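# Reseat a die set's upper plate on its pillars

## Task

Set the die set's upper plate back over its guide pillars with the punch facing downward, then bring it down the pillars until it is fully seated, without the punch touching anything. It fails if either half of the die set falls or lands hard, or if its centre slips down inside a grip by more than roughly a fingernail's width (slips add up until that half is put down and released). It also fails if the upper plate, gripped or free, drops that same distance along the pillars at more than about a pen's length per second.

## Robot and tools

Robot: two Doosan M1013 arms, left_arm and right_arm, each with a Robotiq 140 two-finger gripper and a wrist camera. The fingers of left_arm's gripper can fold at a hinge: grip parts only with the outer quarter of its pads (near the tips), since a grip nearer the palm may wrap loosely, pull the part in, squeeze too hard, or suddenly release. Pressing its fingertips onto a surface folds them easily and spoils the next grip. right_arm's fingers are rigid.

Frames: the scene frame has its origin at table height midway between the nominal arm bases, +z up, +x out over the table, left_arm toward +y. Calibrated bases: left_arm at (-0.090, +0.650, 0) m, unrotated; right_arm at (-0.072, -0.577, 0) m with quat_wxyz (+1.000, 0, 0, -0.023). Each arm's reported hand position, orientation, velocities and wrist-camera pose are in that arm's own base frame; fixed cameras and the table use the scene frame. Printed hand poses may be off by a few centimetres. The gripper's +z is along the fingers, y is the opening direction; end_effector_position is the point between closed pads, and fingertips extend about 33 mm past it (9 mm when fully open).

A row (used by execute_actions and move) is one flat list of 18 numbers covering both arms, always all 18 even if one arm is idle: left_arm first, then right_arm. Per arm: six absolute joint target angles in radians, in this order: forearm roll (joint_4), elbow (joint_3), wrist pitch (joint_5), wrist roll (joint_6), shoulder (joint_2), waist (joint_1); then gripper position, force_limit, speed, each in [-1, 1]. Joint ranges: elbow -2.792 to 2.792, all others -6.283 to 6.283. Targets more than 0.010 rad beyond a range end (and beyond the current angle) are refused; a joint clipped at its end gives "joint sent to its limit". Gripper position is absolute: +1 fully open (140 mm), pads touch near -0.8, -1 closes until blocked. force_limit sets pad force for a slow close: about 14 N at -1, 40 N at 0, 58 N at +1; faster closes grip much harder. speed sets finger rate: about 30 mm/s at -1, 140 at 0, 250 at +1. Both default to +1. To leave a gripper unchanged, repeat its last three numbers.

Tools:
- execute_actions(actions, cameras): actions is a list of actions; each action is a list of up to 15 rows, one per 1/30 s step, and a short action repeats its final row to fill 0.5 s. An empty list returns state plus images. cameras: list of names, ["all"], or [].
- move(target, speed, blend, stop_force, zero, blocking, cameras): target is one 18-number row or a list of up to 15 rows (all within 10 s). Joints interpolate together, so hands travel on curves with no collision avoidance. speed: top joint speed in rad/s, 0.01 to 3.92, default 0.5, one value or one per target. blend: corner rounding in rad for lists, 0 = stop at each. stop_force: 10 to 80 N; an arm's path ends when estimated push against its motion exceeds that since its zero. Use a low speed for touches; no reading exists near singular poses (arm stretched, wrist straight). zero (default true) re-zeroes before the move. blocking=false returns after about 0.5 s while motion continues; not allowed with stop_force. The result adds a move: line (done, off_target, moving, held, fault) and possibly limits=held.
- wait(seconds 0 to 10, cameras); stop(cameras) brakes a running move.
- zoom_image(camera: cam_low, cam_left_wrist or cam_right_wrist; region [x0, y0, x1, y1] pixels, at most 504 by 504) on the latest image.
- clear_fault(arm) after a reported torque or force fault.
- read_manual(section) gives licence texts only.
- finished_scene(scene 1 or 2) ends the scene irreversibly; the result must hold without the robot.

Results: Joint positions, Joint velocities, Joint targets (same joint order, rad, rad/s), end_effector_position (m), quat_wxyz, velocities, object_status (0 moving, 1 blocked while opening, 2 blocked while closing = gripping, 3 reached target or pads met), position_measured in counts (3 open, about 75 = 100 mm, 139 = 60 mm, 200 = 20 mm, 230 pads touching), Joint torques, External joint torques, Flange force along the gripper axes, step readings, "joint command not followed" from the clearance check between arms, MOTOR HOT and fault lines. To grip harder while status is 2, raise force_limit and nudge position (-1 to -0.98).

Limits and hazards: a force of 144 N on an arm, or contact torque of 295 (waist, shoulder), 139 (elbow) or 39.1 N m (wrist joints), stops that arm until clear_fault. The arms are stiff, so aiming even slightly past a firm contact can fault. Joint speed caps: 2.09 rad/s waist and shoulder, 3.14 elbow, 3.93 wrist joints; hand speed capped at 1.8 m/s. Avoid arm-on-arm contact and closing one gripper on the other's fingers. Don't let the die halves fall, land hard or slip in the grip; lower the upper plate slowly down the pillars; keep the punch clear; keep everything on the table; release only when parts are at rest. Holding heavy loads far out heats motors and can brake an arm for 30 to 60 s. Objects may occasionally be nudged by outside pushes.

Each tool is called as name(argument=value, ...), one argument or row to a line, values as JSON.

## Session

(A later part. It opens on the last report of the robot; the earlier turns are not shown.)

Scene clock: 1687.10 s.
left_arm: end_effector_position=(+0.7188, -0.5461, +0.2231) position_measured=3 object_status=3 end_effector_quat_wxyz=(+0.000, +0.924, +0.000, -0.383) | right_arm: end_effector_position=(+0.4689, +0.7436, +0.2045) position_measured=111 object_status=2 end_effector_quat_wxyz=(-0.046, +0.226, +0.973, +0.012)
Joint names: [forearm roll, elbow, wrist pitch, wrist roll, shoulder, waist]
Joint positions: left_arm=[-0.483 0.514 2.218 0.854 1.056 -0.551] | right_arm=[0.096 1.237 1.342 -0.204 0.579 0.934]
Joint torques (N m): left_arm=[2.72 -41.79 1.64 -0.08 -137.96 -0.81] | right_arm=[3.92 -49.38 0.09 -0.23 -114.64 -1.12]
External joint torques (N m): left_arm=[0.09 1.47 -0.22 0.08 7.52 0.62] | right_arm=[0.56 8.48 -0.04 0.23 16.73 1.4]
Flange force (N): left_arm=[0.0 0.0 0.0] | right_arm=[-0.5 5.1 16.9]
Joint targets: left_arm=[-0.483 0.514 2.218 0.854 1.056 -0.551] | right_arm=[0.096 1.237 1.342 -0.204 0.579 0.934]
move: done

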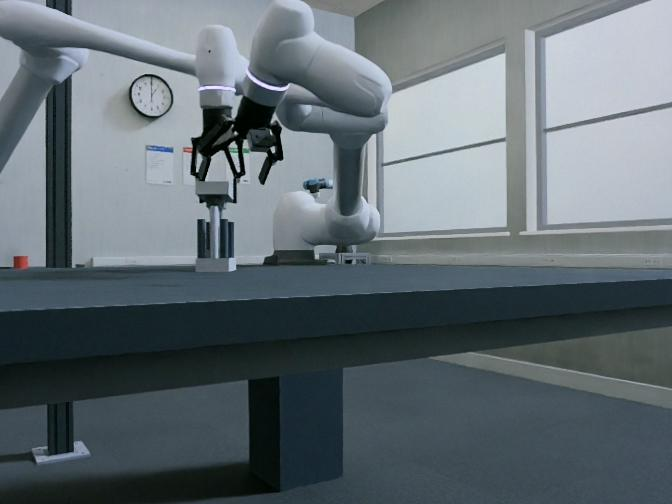

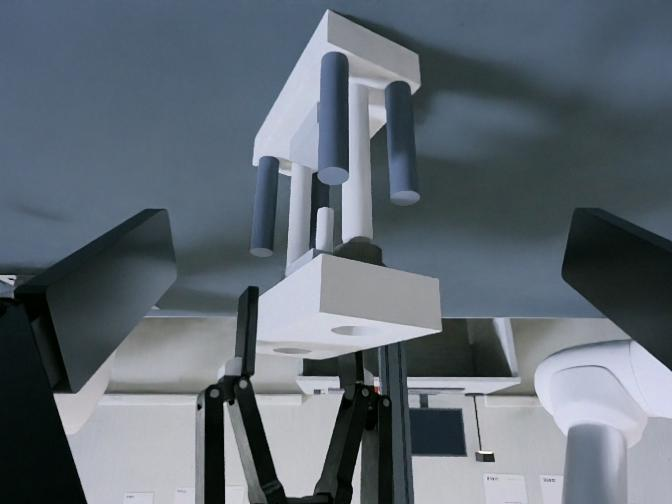

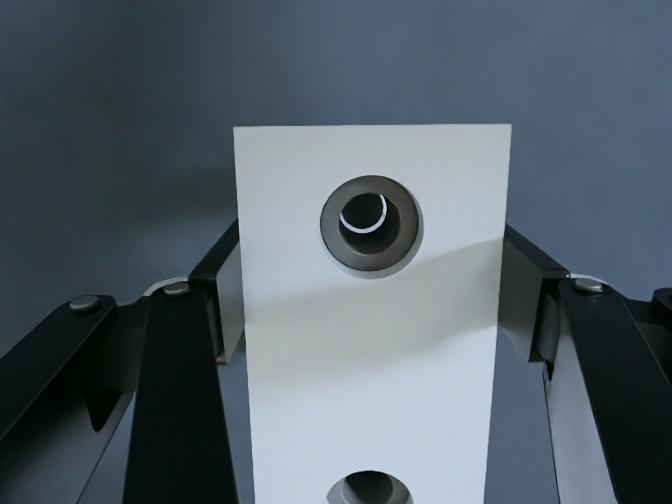

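zoom_image(
  camera="cam_left_wrist",
  region=[310, 200, 420, 290],
)

zoom_image(
  camera="cam_left_wrist",
  region=[240, 0, 440, 150],
)

zoom_image(
  camera="cam_left_wrist",
  region=[240, 240, 450, 370],
)

Scaled by 4.582 from the camera's 672x504 image, which has a finer 960x720 frame.

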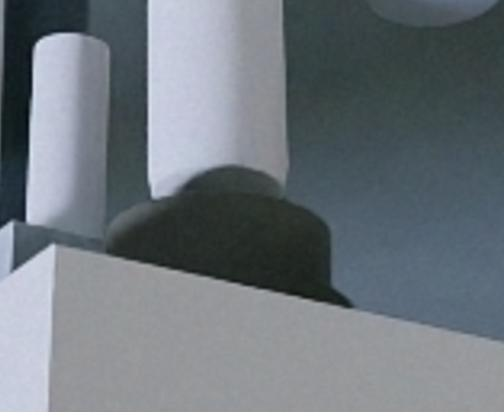

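Scaled by 2.520 from the camera's 672x504 image, which has a finer 960x720 frame.

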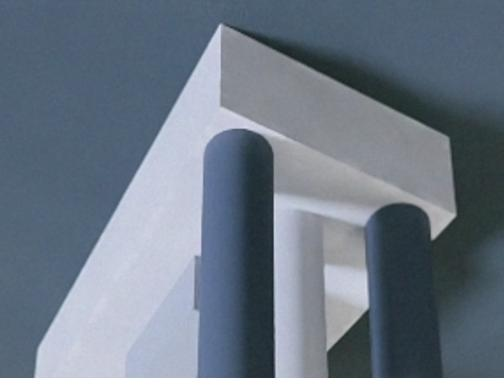

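Scaled by 2.400 from the camera's 672x504 image, which has a finer 960x720 frame.

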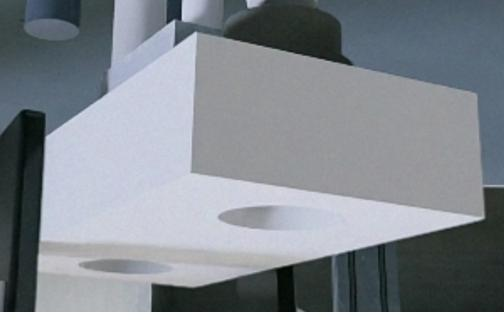

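move(
  target=[-0.8935,0.9488,2.0751,0.6835,0.9843,-0.2892,1,1,-1,0.0962,1.2368,1.3417,-0.2044,0.57916,0.93351,-1,1,0.2],
  speed=0.5,
  cameras=["cam_left_wrist","cam_right_wrist"],
)

zoom_image(
  camera="cam_left_wrist",
  region=[270, 190, 350, 260],
)

zoom_image(
  camera="cam_left_wrist",
  region=[370, 190, 450, 260],
)

zoom_image(
  camera="cam_right_wrist",
  region=[330, 175, 410, 235],
)

Scene clock: 1714.07 s.
left_arm: end_effector_position=(+0.7351, -0.4195, +0.1840) position_measured=3 object_status=3 end_effector_quat_wxyz=(+0.148, +0.791, +0.212, -0.554) | right_arm: end_effector_position=(+0.4689, +0.7436, +0.2047) position_measured=111 object_status=2 end_effector_quat_wxyz=(-0.046, +0.226, +0.973, +0.012)
Joint names: [forearm roll, elbow, wrist pitch, wrist roll, shoulder, waist]
Joint positions: left_arm=[-0.893 0.949 2.075 0.684 0.984 -0.289] | right_arm=[0.096 1.237 1.342 -0.204 0.579 0.934]
Joint torques (N m): left_arm=[0.73 -37.96 1.82 -0.05 -129.81 -0.73] | right_arm=[3.95 -49.39 0.05 -0.31 -114.97 -1]
External joint torques (N m): left_arm=[0.06 1.65 -0.22 0.05 7.12 0.43] | right_arm=[0.51 8.58 0.01 0.31 17.36 1.02]
Flange force (N): left_arm=[7.5 4.5 -2.6] | right_arm=[-1.0 5.8 17.2]
Joint targets: left_arm=[-0.893 0.949 2.075 0.683 0.984 -0.289] | right_arm=[0.096 1.237 1.342 -0.204 0.579 0.934]
move: done
Images, in order (width x height): cam_left_wrist 672x504, cam_right_wrist 672x504.

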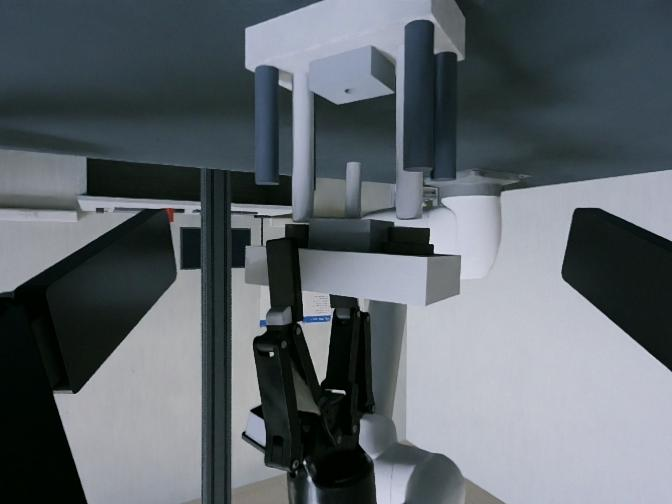

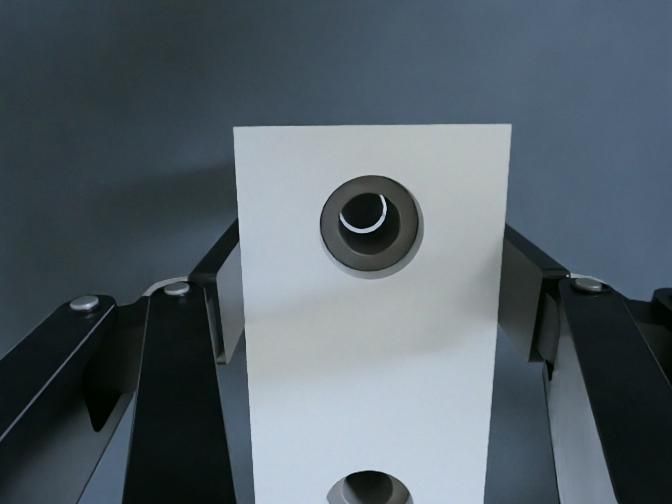

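Scaled by 6.300 from the camera's 672x504 image, which has a finer 960x720 frame.

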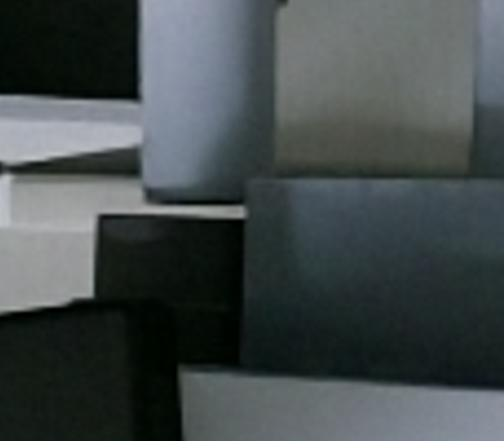

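Scaled by 6.300 from the camera's 672x504 image, which has a finer 960x720 frame.

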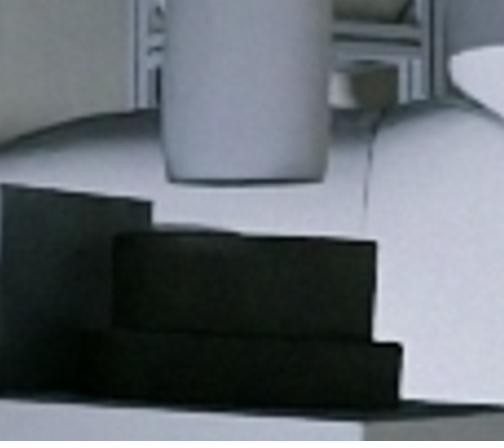

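Scaled by 6.300 from the camera's 672x504 image, which has a finer 960x720 frame.

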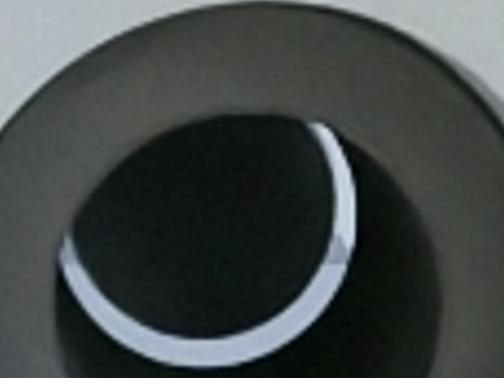

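move(
  target=[-0.8935,0.9488,2.0751,0.6835,0.9843,-0.2892,1,1,-1,0.1406,1.23195,1.3505,-0.2322,0.5827,0.9153,-1,1,0.2],
  speed=0.03,
  cameras=["cam_left_wrist","cam_right_wrist"],
)

zoom_image(
  camera="cam_left_wrist",
  region=[270, 190, 350, 260],
)

zoom_image(
  camera="cam_left_wrist",
  region=[370, 190, 450, 260],
)

zoom_image(
  camera="cam_right_wrist",
  region=[330, 175, 410, 235],
)

move(
  target=[-0.4829,0.5137,2.2182,0.8544,1.0561,-0.5513,1,1,-1,0.1406,1.23195,1.3505,-0.2322,0.5827,0.9153,-1,1,0.2],
  speed=0.5,
  cameras=["cam_left_wrist"],
)

zoom_image(
  camera="cam_left_wrist",
  region=[310, 200, 420, 290],
)

Scene clock: 1749.10 s.
left_arm: end_effector_position=(+0.7351, -0.4194, +0.1839) position_measured=3 object_status=3 end_effector_quat_wxyz=(+0.148, +0.791, +0.212, -0.554) | right_arm: end_effector_position=(+0.4709, +0.7436, +0.2059) position_measured=111 object_status=2 end_effector_quat_wxyz=(-0.067, +0.225, +0.972, +0.019)
Joint names: [forearm roll, elbow, wrist pitch, wrist roll, shoulder, waist]
Joint positions: left_arm=[-0.894 0.949 2.075 0.683 0.984 -0.289] | right_arm=[0.141 1.232 1.351 -0.232 0.583 0.915]
Joint torques (N m): left_arm=[0.71 -37.58 1.79 -0.06 -129.74 -0.6] | right_arm=[4.27 -49.69 -0.02 -0.35 -115 -0.83]
External joint torques (N m): left_arm=[0.1 1.08 -0.19 0.06 6.48 0.6] | right_arm=[0.32 8.56 0.1 0.35 16.24 0.68]
Flange force (N): left_arm=[7.1 5.0 -3.7] | right_arm=[-1.8 4.0 16.4]
Joint targets: left_arm=[-0.893 0.949 2.075 0.683 0.984 -0.289] | right_arm=[0.141 1.232 1.350 -0.232 0.583 0.915]
move: done
Images, in order (width x height): cam_left_wrist 672x504, cam_right_wrist 672x504.

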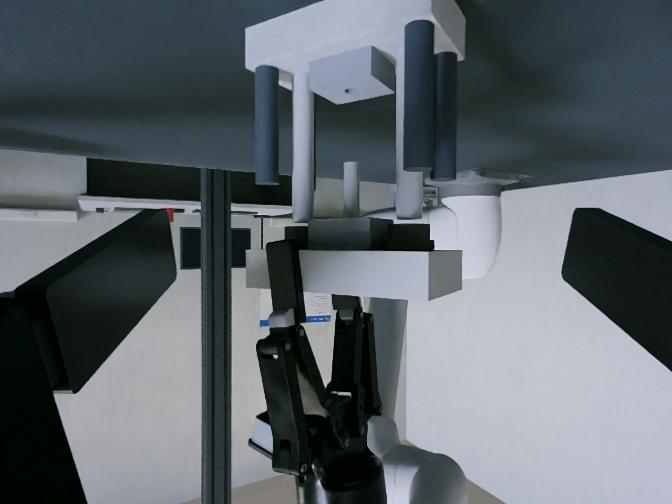

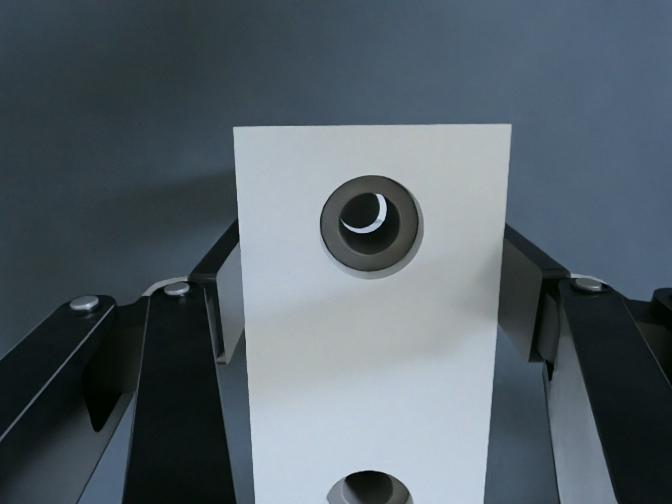

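Scaled by 6.300 from the camera's 672x504 image, which has a finer 960x720 frame.

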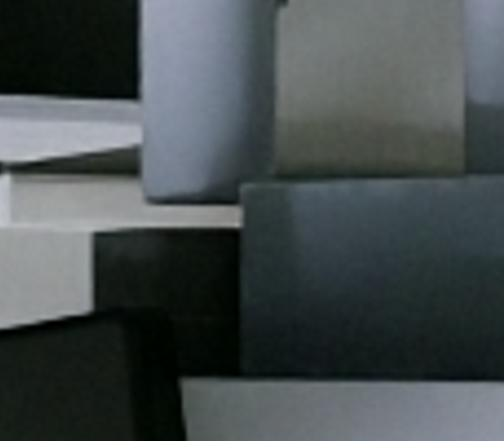

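Scaled by 6.300 from the camera's 672x504 image, which has a finer 960x720 frame.

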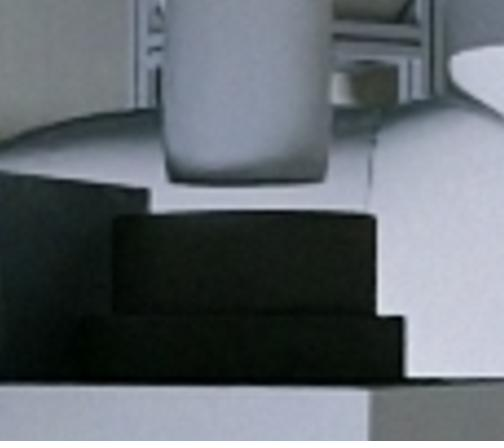

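Scaled by 6.300 from the camera's 672x504 image, which has a finer 960x720 frame.

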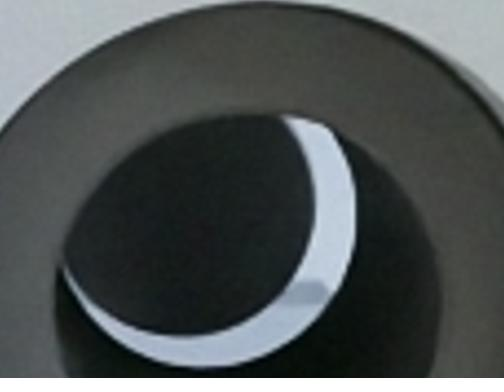

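Scene clock: 1750.37 s.
left_arm: end_effector_position=(+0.7188, -0.5460, +0.2230) position_measured=3 object_status=3 end_effector_quat_wxyz=(+0.000, +0.924, +0.000, -0.383) | right_arm: end_effector_position=(+0.4709, +0.7436, +0.2059) position_measured=111 object_status=2 end_effector_quat_wxyz=(-0.067, +0.225, +0.972, +0.019)
Joint names: [forearm roll, elbow, wrist pitch, wrist roll, shoulder, waist]
Joint positions: left_arm=[-0.483 0.514 2.218 0.854 1.056 -0.551] | right_arm=[0.141 1.232 1.351 -0.232 0.583 0.915]
Joint torques (N m): left_arm=[2.75 -41.91 1.62 -0.07 -137.91 -0.91] | right_arm=[4.26 -49.36 0.06 -0.32 -115.71 -1.43]
External joint torques (N m): left_arm=[0.09 1.28 -0.19 0.08 6.5 0.76] | right_arm=[0.28 8.62 0.02 0.32 18.08 1.12]
Flange force (N): left_arm=[0.0 0.0 0.0] | right_arm=[-1.9 6.9 17.4]
Joint targets: left_arm=[-0.483 0.514 2.218 0.854 1.056 -0.551] | right_arm=[0.141 1.232 1.350 -0.232 0.583 0.915]
move: done
Images, in order (width x height): cam_left_wrist 672x504.

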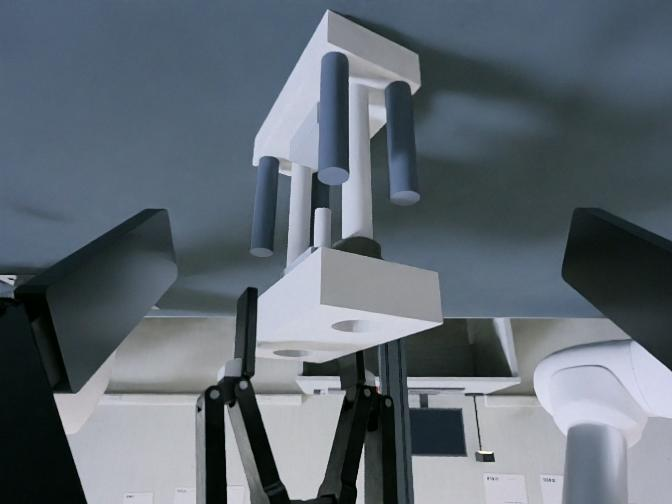

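Scaled by 4.582 from the camera's 672x504 image, which has a finer 960x720 frame.

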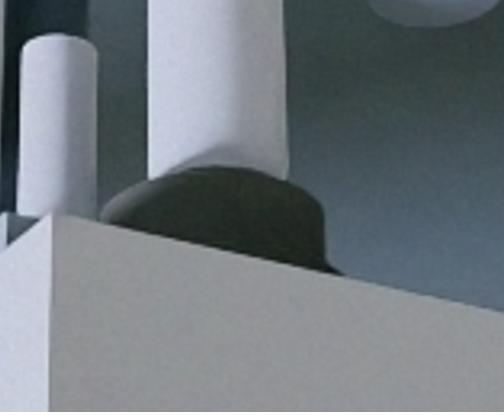

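move(
  target=[-0.4829,0.5137,2.2182,0.8544,1.0561,-0.5513,1,1,-1,0.1406,1.2351,1.3490,-0.2320,0.5809,0.91546,-1,1,0.2],
  speed=0.02,
  cameras=["cam_left_wrist","cam_right_wrist"],
)

zoom_image(
  camera="cam_left_wrist",
  region=[310, 200, 420, 290],
)

zoom_image(
  camera="cam_right_wrist",
  region=[330, 175, 410, 235],
)

move(
  target=[-0.4829,0.5137,2.2182,0.8544,1.0561,-0.5513,1,1,-1,0.1406,1.2464,1.3333,-0.2332,0.5850,0.91546,-1,1,0.2],
  speed=0.01,
  stop_force=12,
  cameras=["cam_left_wrist","cam_right_wrist"],
)

zoom_image(
  camera="cam_left_wrist",
  region=[310, 200, 420, 290],
)

zoom_image(
  camera="cam_right_wrist",
  region=[330, 175, 410, 235],
)

Scene clock: 1776.87 s.
left_arm: end_effector_position=(+0.7188, -0.5461, +0.2232) position_measured=3 object_status=3 end_effector_quat_wxyz=(+0.000, +0.924, +0.000, -0.383) | right_arm: end_effector_position=(+0.4702, +0.7429, +0.2058) position_measured=111 object_status=2 end_effector_quat_wxyz=(-0.067, +0.225, +0.972, +0.019)
Joint names: [forearm roll, elbow, wrist pitch, wrist roll, shoulder, waist]
Joint positions: left_arm=[-0.483 0.514 2.218 0.854 1.056 -0.551] | right_arm=[0.141 1.235 1.349 -0.232 0.581 0.915]
Joint torques (N m): left_arm=[2.73 -41.96 1.62 -0.05 -138.25 -0.57] | right_arm=[4.18 -49.37 0.15 -0.33 -115.3 -1.15]
External joint torques (N m): left_arm=[0.07 1.51 -0.21 0.05 7.46 -0.15] | right_arm=[0.38 8.44 -0.07 0.33 17.19 0.97]
Flange force (N): left_arm=[0.0 0.0 0.0] | right_arm=[-1.8 5.8 17.0]
Joint targets: left_arm=[-0.483 0.514 2.218 0.854 1.056 -0.551] | right_arm=[0.141 1.235 1.349 -0.232 0.581 0.915]
move: done
Images, in order (width x height): cam_left_wrist 672x504, cam_right_wrist 672x504.

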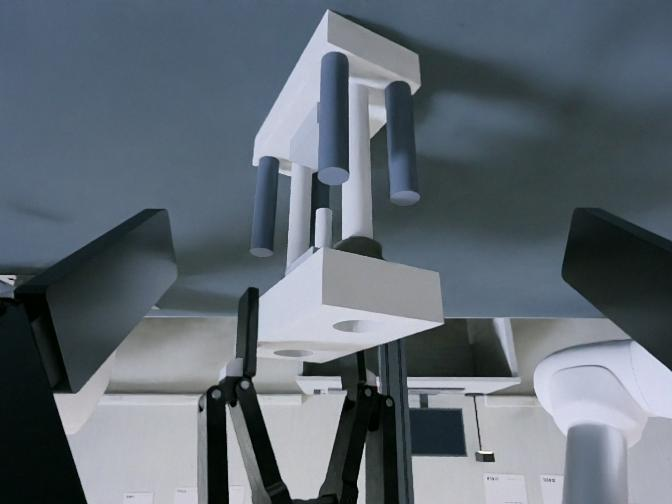

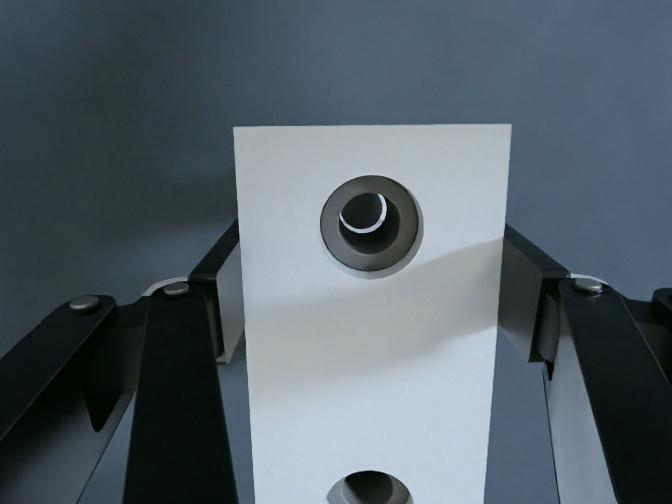

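Scaled by 4.582 from the camera's 672x504 image, which has a finer 960x720 frame.

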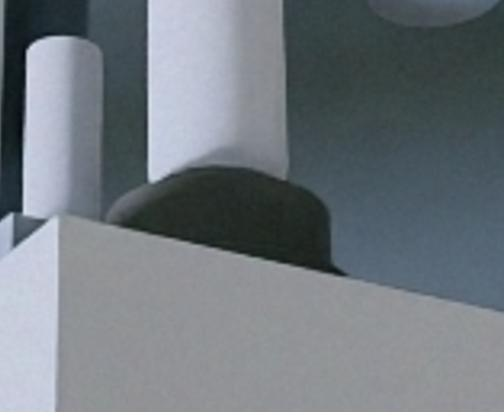

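Scaled by 6.300 from the camera's 672x504 image, which has a finer 960x720 frame.

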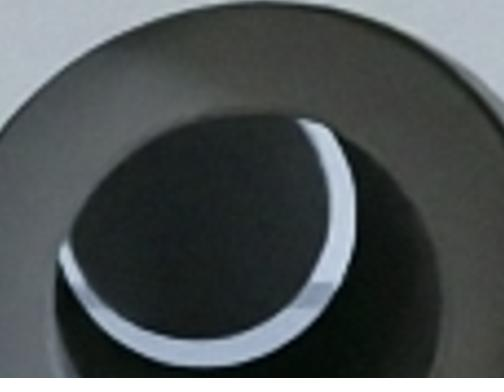

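Scene clock: 1778.40 s.
left_arm: end_effector_position=(+0.7188, -0.5461, +0.2232) position_measured=3 object_status=3 end_effector_quat_wxyz=(+0.000, +0.924, +0.000, -0.383) | right_arm: end_effector_position=(+0.4702, +0.7429, +0.1999) position_measured=111 object_status=2 end_effector_quat_wxyz=(-0.067, +0.226, +0.972, +0.019)
Joint names: [forearm roll, elbow, wrist pitch, wrist roll, shoulder, waist]
Joint positions: left_arm=[-0.483 0.514 2.218 0.854 1.056 -0.551] | right_arm=[0.141 1.242 1.339 -0.233 0.583 0.916]
Joint torques (N m): left_arm=[2.72 -41.81 1.61 -0.05 -138.05 -0.66] | right_arm=[2.99 -43.65 -2.59 -0.96 -99.18 -5.84]
External joint torques (N m): left_arm=[0.12 1.2 -0.19 0.06 6.73 0.61] | right_arm=[1.56 2.85 2.67 0.96 1.14 5.97]
Flange force (N): left_arm=[0.0 0.0 0.0] | right_arm=[7.8 -1.4 0.5]
Joint targets: left_arm=[-0.483 0.514 2.218 0.854 1.056 -0.551] | right_arm=[0.141 1.242 1.339 -0.233 0.583 0.916]
move: contact (right_arm)
Images, in order (width x height): cam_left_wrist 672x504, cam_right_wrist 672x504.

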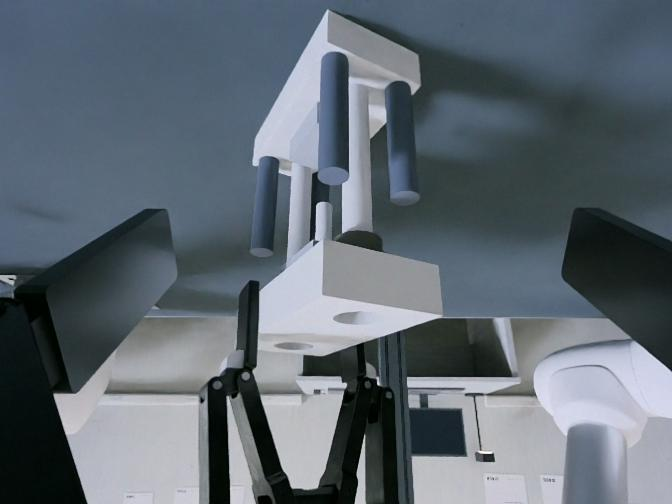

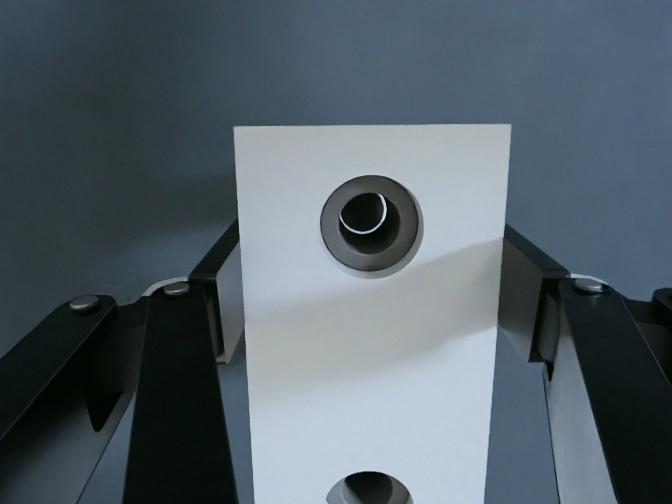

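Scaled by 4.582 from the camera's 672x504 image, which has a finer 960x720 frame.

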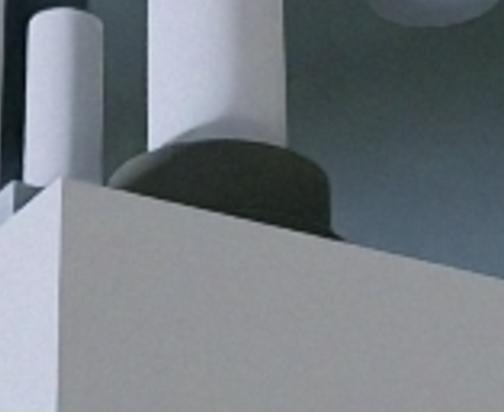

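Scaled by 6.300 from the camera's 672x504 image, which has a finer 960x720 frame.

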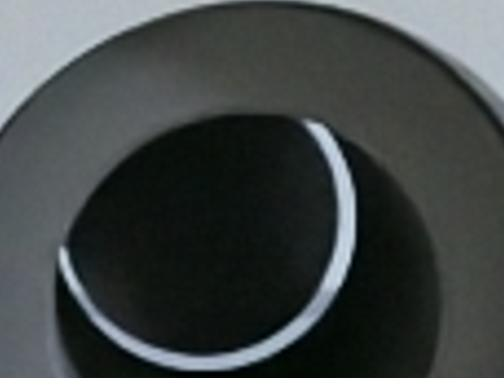

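move(
  target=[
    [-0.4829,0.5137,2.2182,0.8544,1.0561,-0.5513,1,1,-1,0.1406,1.2424,1.3397,-0.2323,0.5824,0.91582,-1,1,0.2],
    [-0.4829,0.5137,2.2182,0.8544,1.0561,-0.5513,1,1,-1,0.1406,1.2478,1.3326,-0.2328,0.5842,0.91582,-1,1,0.2],
  ],
  speed=0.01,
  stop_force=13,
  cameras=["cam_left_wrist","cam_right_wrist"],
)

zoom_image(
  camera="cam_left_wrist",
  region=[240, 180, 450, 370],
)

zoom_image(
  camera="cam_right_wrist",
  region=[330, 175, 410, 235],
)

Scene clock: 1791.57 s.
left_arm: end_effector_position=(+0.7188, -0.5461, +0.2232) position_measured=3 object_status=3 end_effector_quat_wxyz=(+0.000, +0.924, +0.000, -0.383) | right_arm: end_effector_position=(+0.4697, +0.7428, +0.1977) position_measured=111 object_status=2 end_effector_quat_wxyz=(-0.066, +0.226, +0.972, +0.019)
Joint names: [forearm roll, elbow, wrist pitch, wrist roll, shoulder, waist]
Joint positions: left_arm=[-0.483 0.514 2.218 0.854 1.056 -0.551] | right_arm=[0.141 1.246 1.335 -0.233 0.583 0.916]
Joint torques (N m): left_arm=[2.76 -41.82 1.62 -0.05 -138.09 -0.7] | right_arm=[-0.41 -34.5 -1.69 -0.46 -86.06 -16.37]
External joint torques (N m): left_arm=[0.08 1.29 -0.2 0.05 7.02 0.86] | right_arm=[4.97 -6.33 1.77 0.46 -12.26 16.57]
Flange force (N): left_arm=[0.0 0.0 0.0] | right_arm=[20.9 2.4 -12.4]
Joint targets: left_arm=[-0.483 0.514 2.218 0.854 1.056 -0.551] | right_arm=[0.141 1.246 1.335 -0.233 0.583 0.916]
move: contact (right_arm); path passed 1 of 2 targets
Images, in order (width x height): cam_left_wrist 672x504, cam_right_wrist 672x504.

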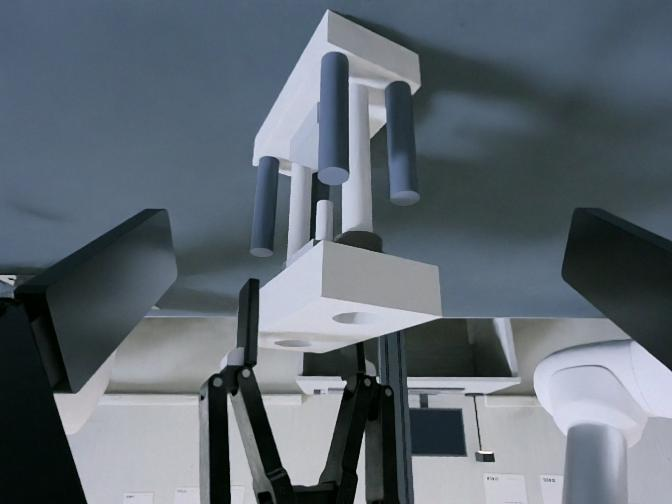

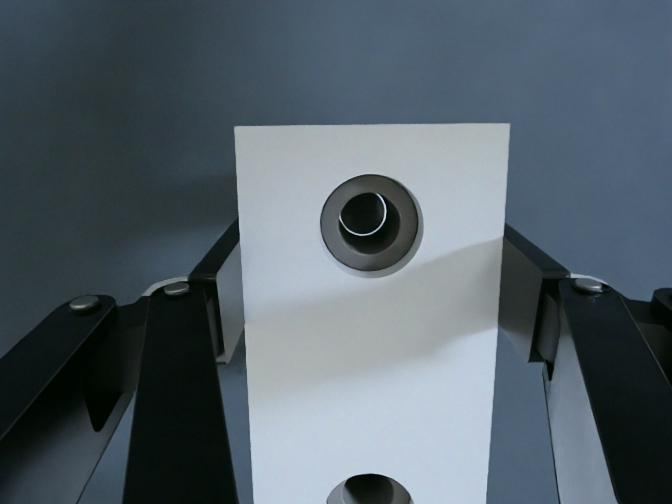

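Scaled by 2.400 from the camera's 672x504 image, which has a finer 960x720 frame.

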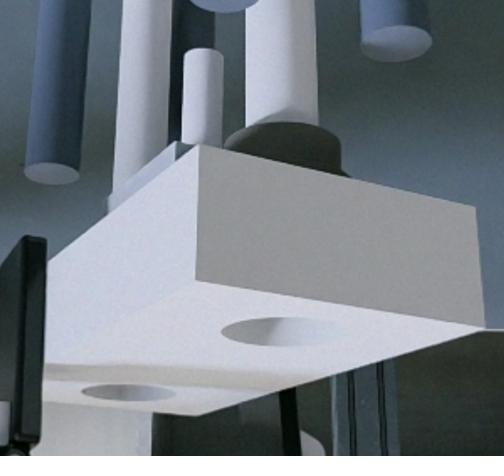

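Scaled by 6.300 from the camera's 672x504 image, which has a finer 960x720 frame.

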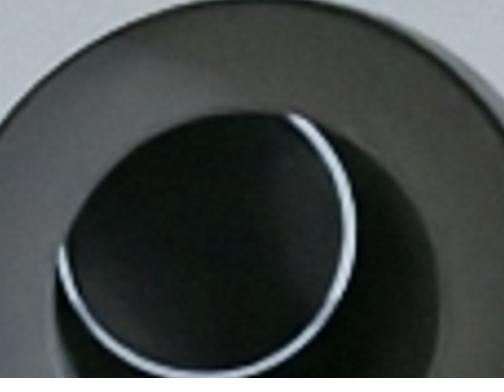

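zoom_image(
  camera="cam_left_wrist",
  region=[325, 215, 395, 270],
)

move(
  target=[-0.8935,0.9488,2.0751,0.6835,0.9843,-0.2892,1,1,-1,0.1406,1.2460,1.3350,-0.2328,0.5834,0.91582,-1,1,0.2],
  speed=0.5,
  cameras=["cam_left_wrist"],
)

zoom_image(
  camera="cam_left_wrist",
  region=[370, 190, 450, 260],
)

zoom_image(
  camera="cam_left_wrist",
  region=[270, 190, 350, 260],
)

move(
  target=[-1.2581,1.9536,1.3822,0.8217,0.4497,-0.0706,1,1,-1,0.1406,1.2460,1.3350,-0.2328,0.5834,0.91582,-1,1,0.2],
  speed=0.5,
  cameras=["cam_left_wrist"],
)

zoom_image(
  camera="cam_left_wrist",
  region=[350, 190, 450, 265],
)

zoom_image(
  camera="cam_left_wrist",
  region=[250, 190, 350, 265],
)

Scaled by 7.200 from the camera's 672x504 image, which has a finer 960x720 frame.

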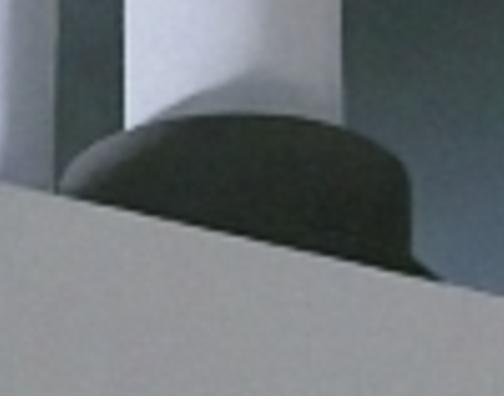

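Scene clock: 1827.57 s.
left_arm: end_effector_position=(+0.7351, -0.4195, +0.1840) position_measured=3 object_status=3 end_effector_quat_wxyz=(+0.148, +0.791, +0.212, -0.554) | right_arm: end_effector_position=(+0.4698, +0.7427, +0.1976) position_measured=111 object_status=2 end_effector_quat_wxyz=(-0.066, +0.226, +0.972, +0.019)
Joint names: [forearm roll, elbow, wrist pitch, wrist roll, shoulder, waist]
Joint positions: left_arm=[-0.893 0.949 2.075 0.684 0.984 -0.289] | right_arm=[0.141 1.246 1.335 -0.233 0.583 0.916]
Joint torques (N m): left_arm=[0.69 -38.31 1.77 -0.08 -129.86 -0.72] | right_arm=[-1.13 -33.05 -1.95 -0.51 -83.46 -18.01]
External joint torques (N m): left_arm=[0.12 1.91 -0.17 0.08 6.78 0.74] | right_arm=[5.66 -7.57 2.03 0.5 -14.33 18.22]
Flange force (N): left_arm=[7.1 3.1 -1.9] | right_arm=[23.1 3.0 -14.8]
Joint targets: left_arm=[-0.893 0.949 2.075 0.683 0.984 -0.289] | right_arm=[0.141 1.246 1.335 -0.233 0.583 0.916]
move: done
Images, in order (width x height): cam_left_wrist 672x504.

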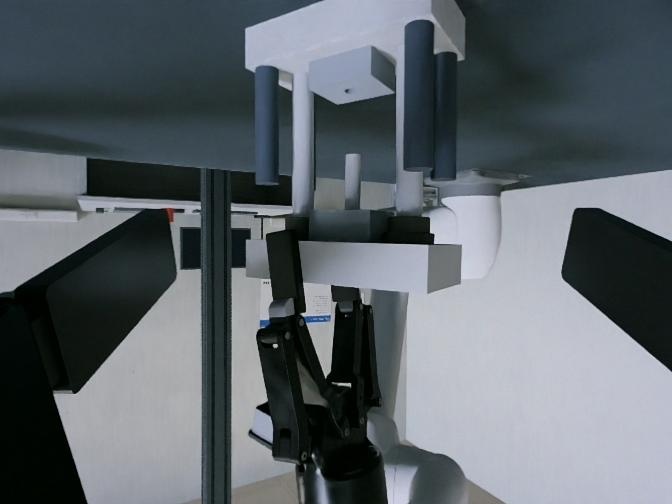

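Scaled by 6.300 from the camera's 672x504 image, which has a finer 960x720 frame.

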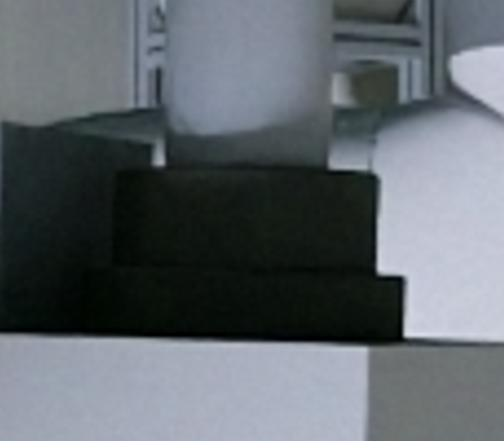

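Scaled by 6.300 from the camera's 672x504 image, which has a finer 960x720 frame.

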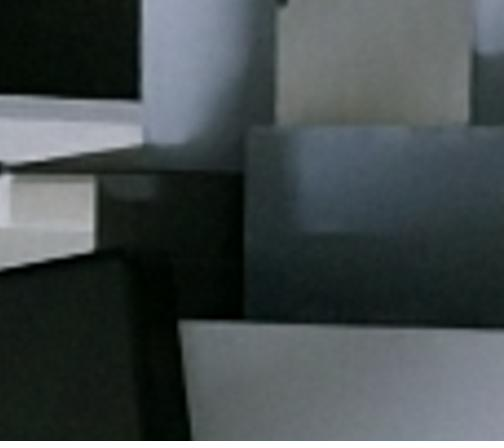

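Scene clock: 1829.97 s.
left_arm: end_effector_position=(+0.5924, -0.3189, +0.1837) position_measured=3 object_status=3 end_effector_quat_wxyz=(+0.369, +0.628, +0.526, -0.439) | right_arm: end_effector_position=(+0.4698, +0.7427, +0.1976) position_measured=111 object_status=2 end_effector_quat_wxyz=(-0.066, +0.226, +0.972, +0.019)
Joint names: [forearm roll, elbow, wrist pitch, wrist roll, shoulder, waist]
Joint positions: left_arm=[-1.258 1.954 1.382 0.822 0.45 -0.071] | right_arm=[0.141 1.246 1.335 -0.233 0.583 0.916]
Joint torques (N m): left_arm=[-0.87 -25.52 2.05 -0.06 -75.19 -0.56] | right_arm=[-1.14 -33 -1.94 -0.45 -82.97 -17.34]
External joint torques (N m): left_arm=[0.04 0.3 -0.18 0.06 4.35 0.35] | right_arm=[5.69 -7.81 2.01 0.45 -15.12 17.36]
Flange force (N): left_arm=[5.9 4.3 1.0] | right_arm=[22.3 2.1 -15.5]
Joint targets: left_arm=[-1.258 1.954 1.382 0.822 0.450 -0.071] | right_arm=[0.141 1.246 1.335 -0.233 0.583 0.916]
move: done
Images, in order (width x height): cam_left_wrist 672x504.

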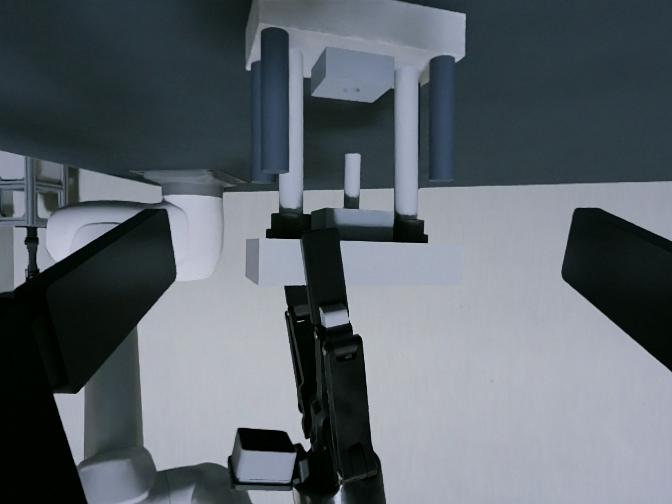

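Scaled by 5.040 from the camera's 672x504 image, which has a finer 960x720 frame.

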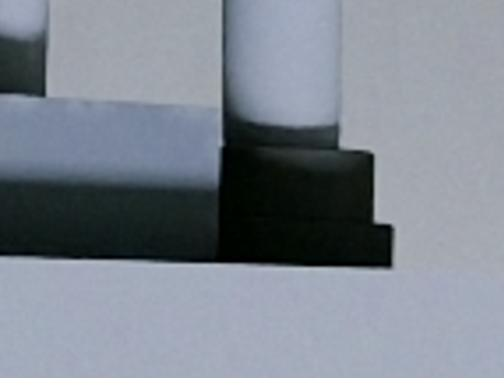

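Scaled by 5.040 from the camera's 672x504 image, which has a finer 960x720 frame.

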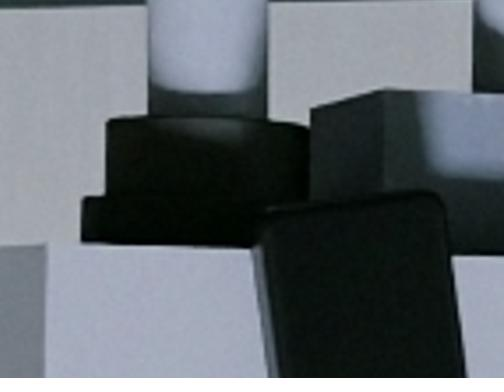

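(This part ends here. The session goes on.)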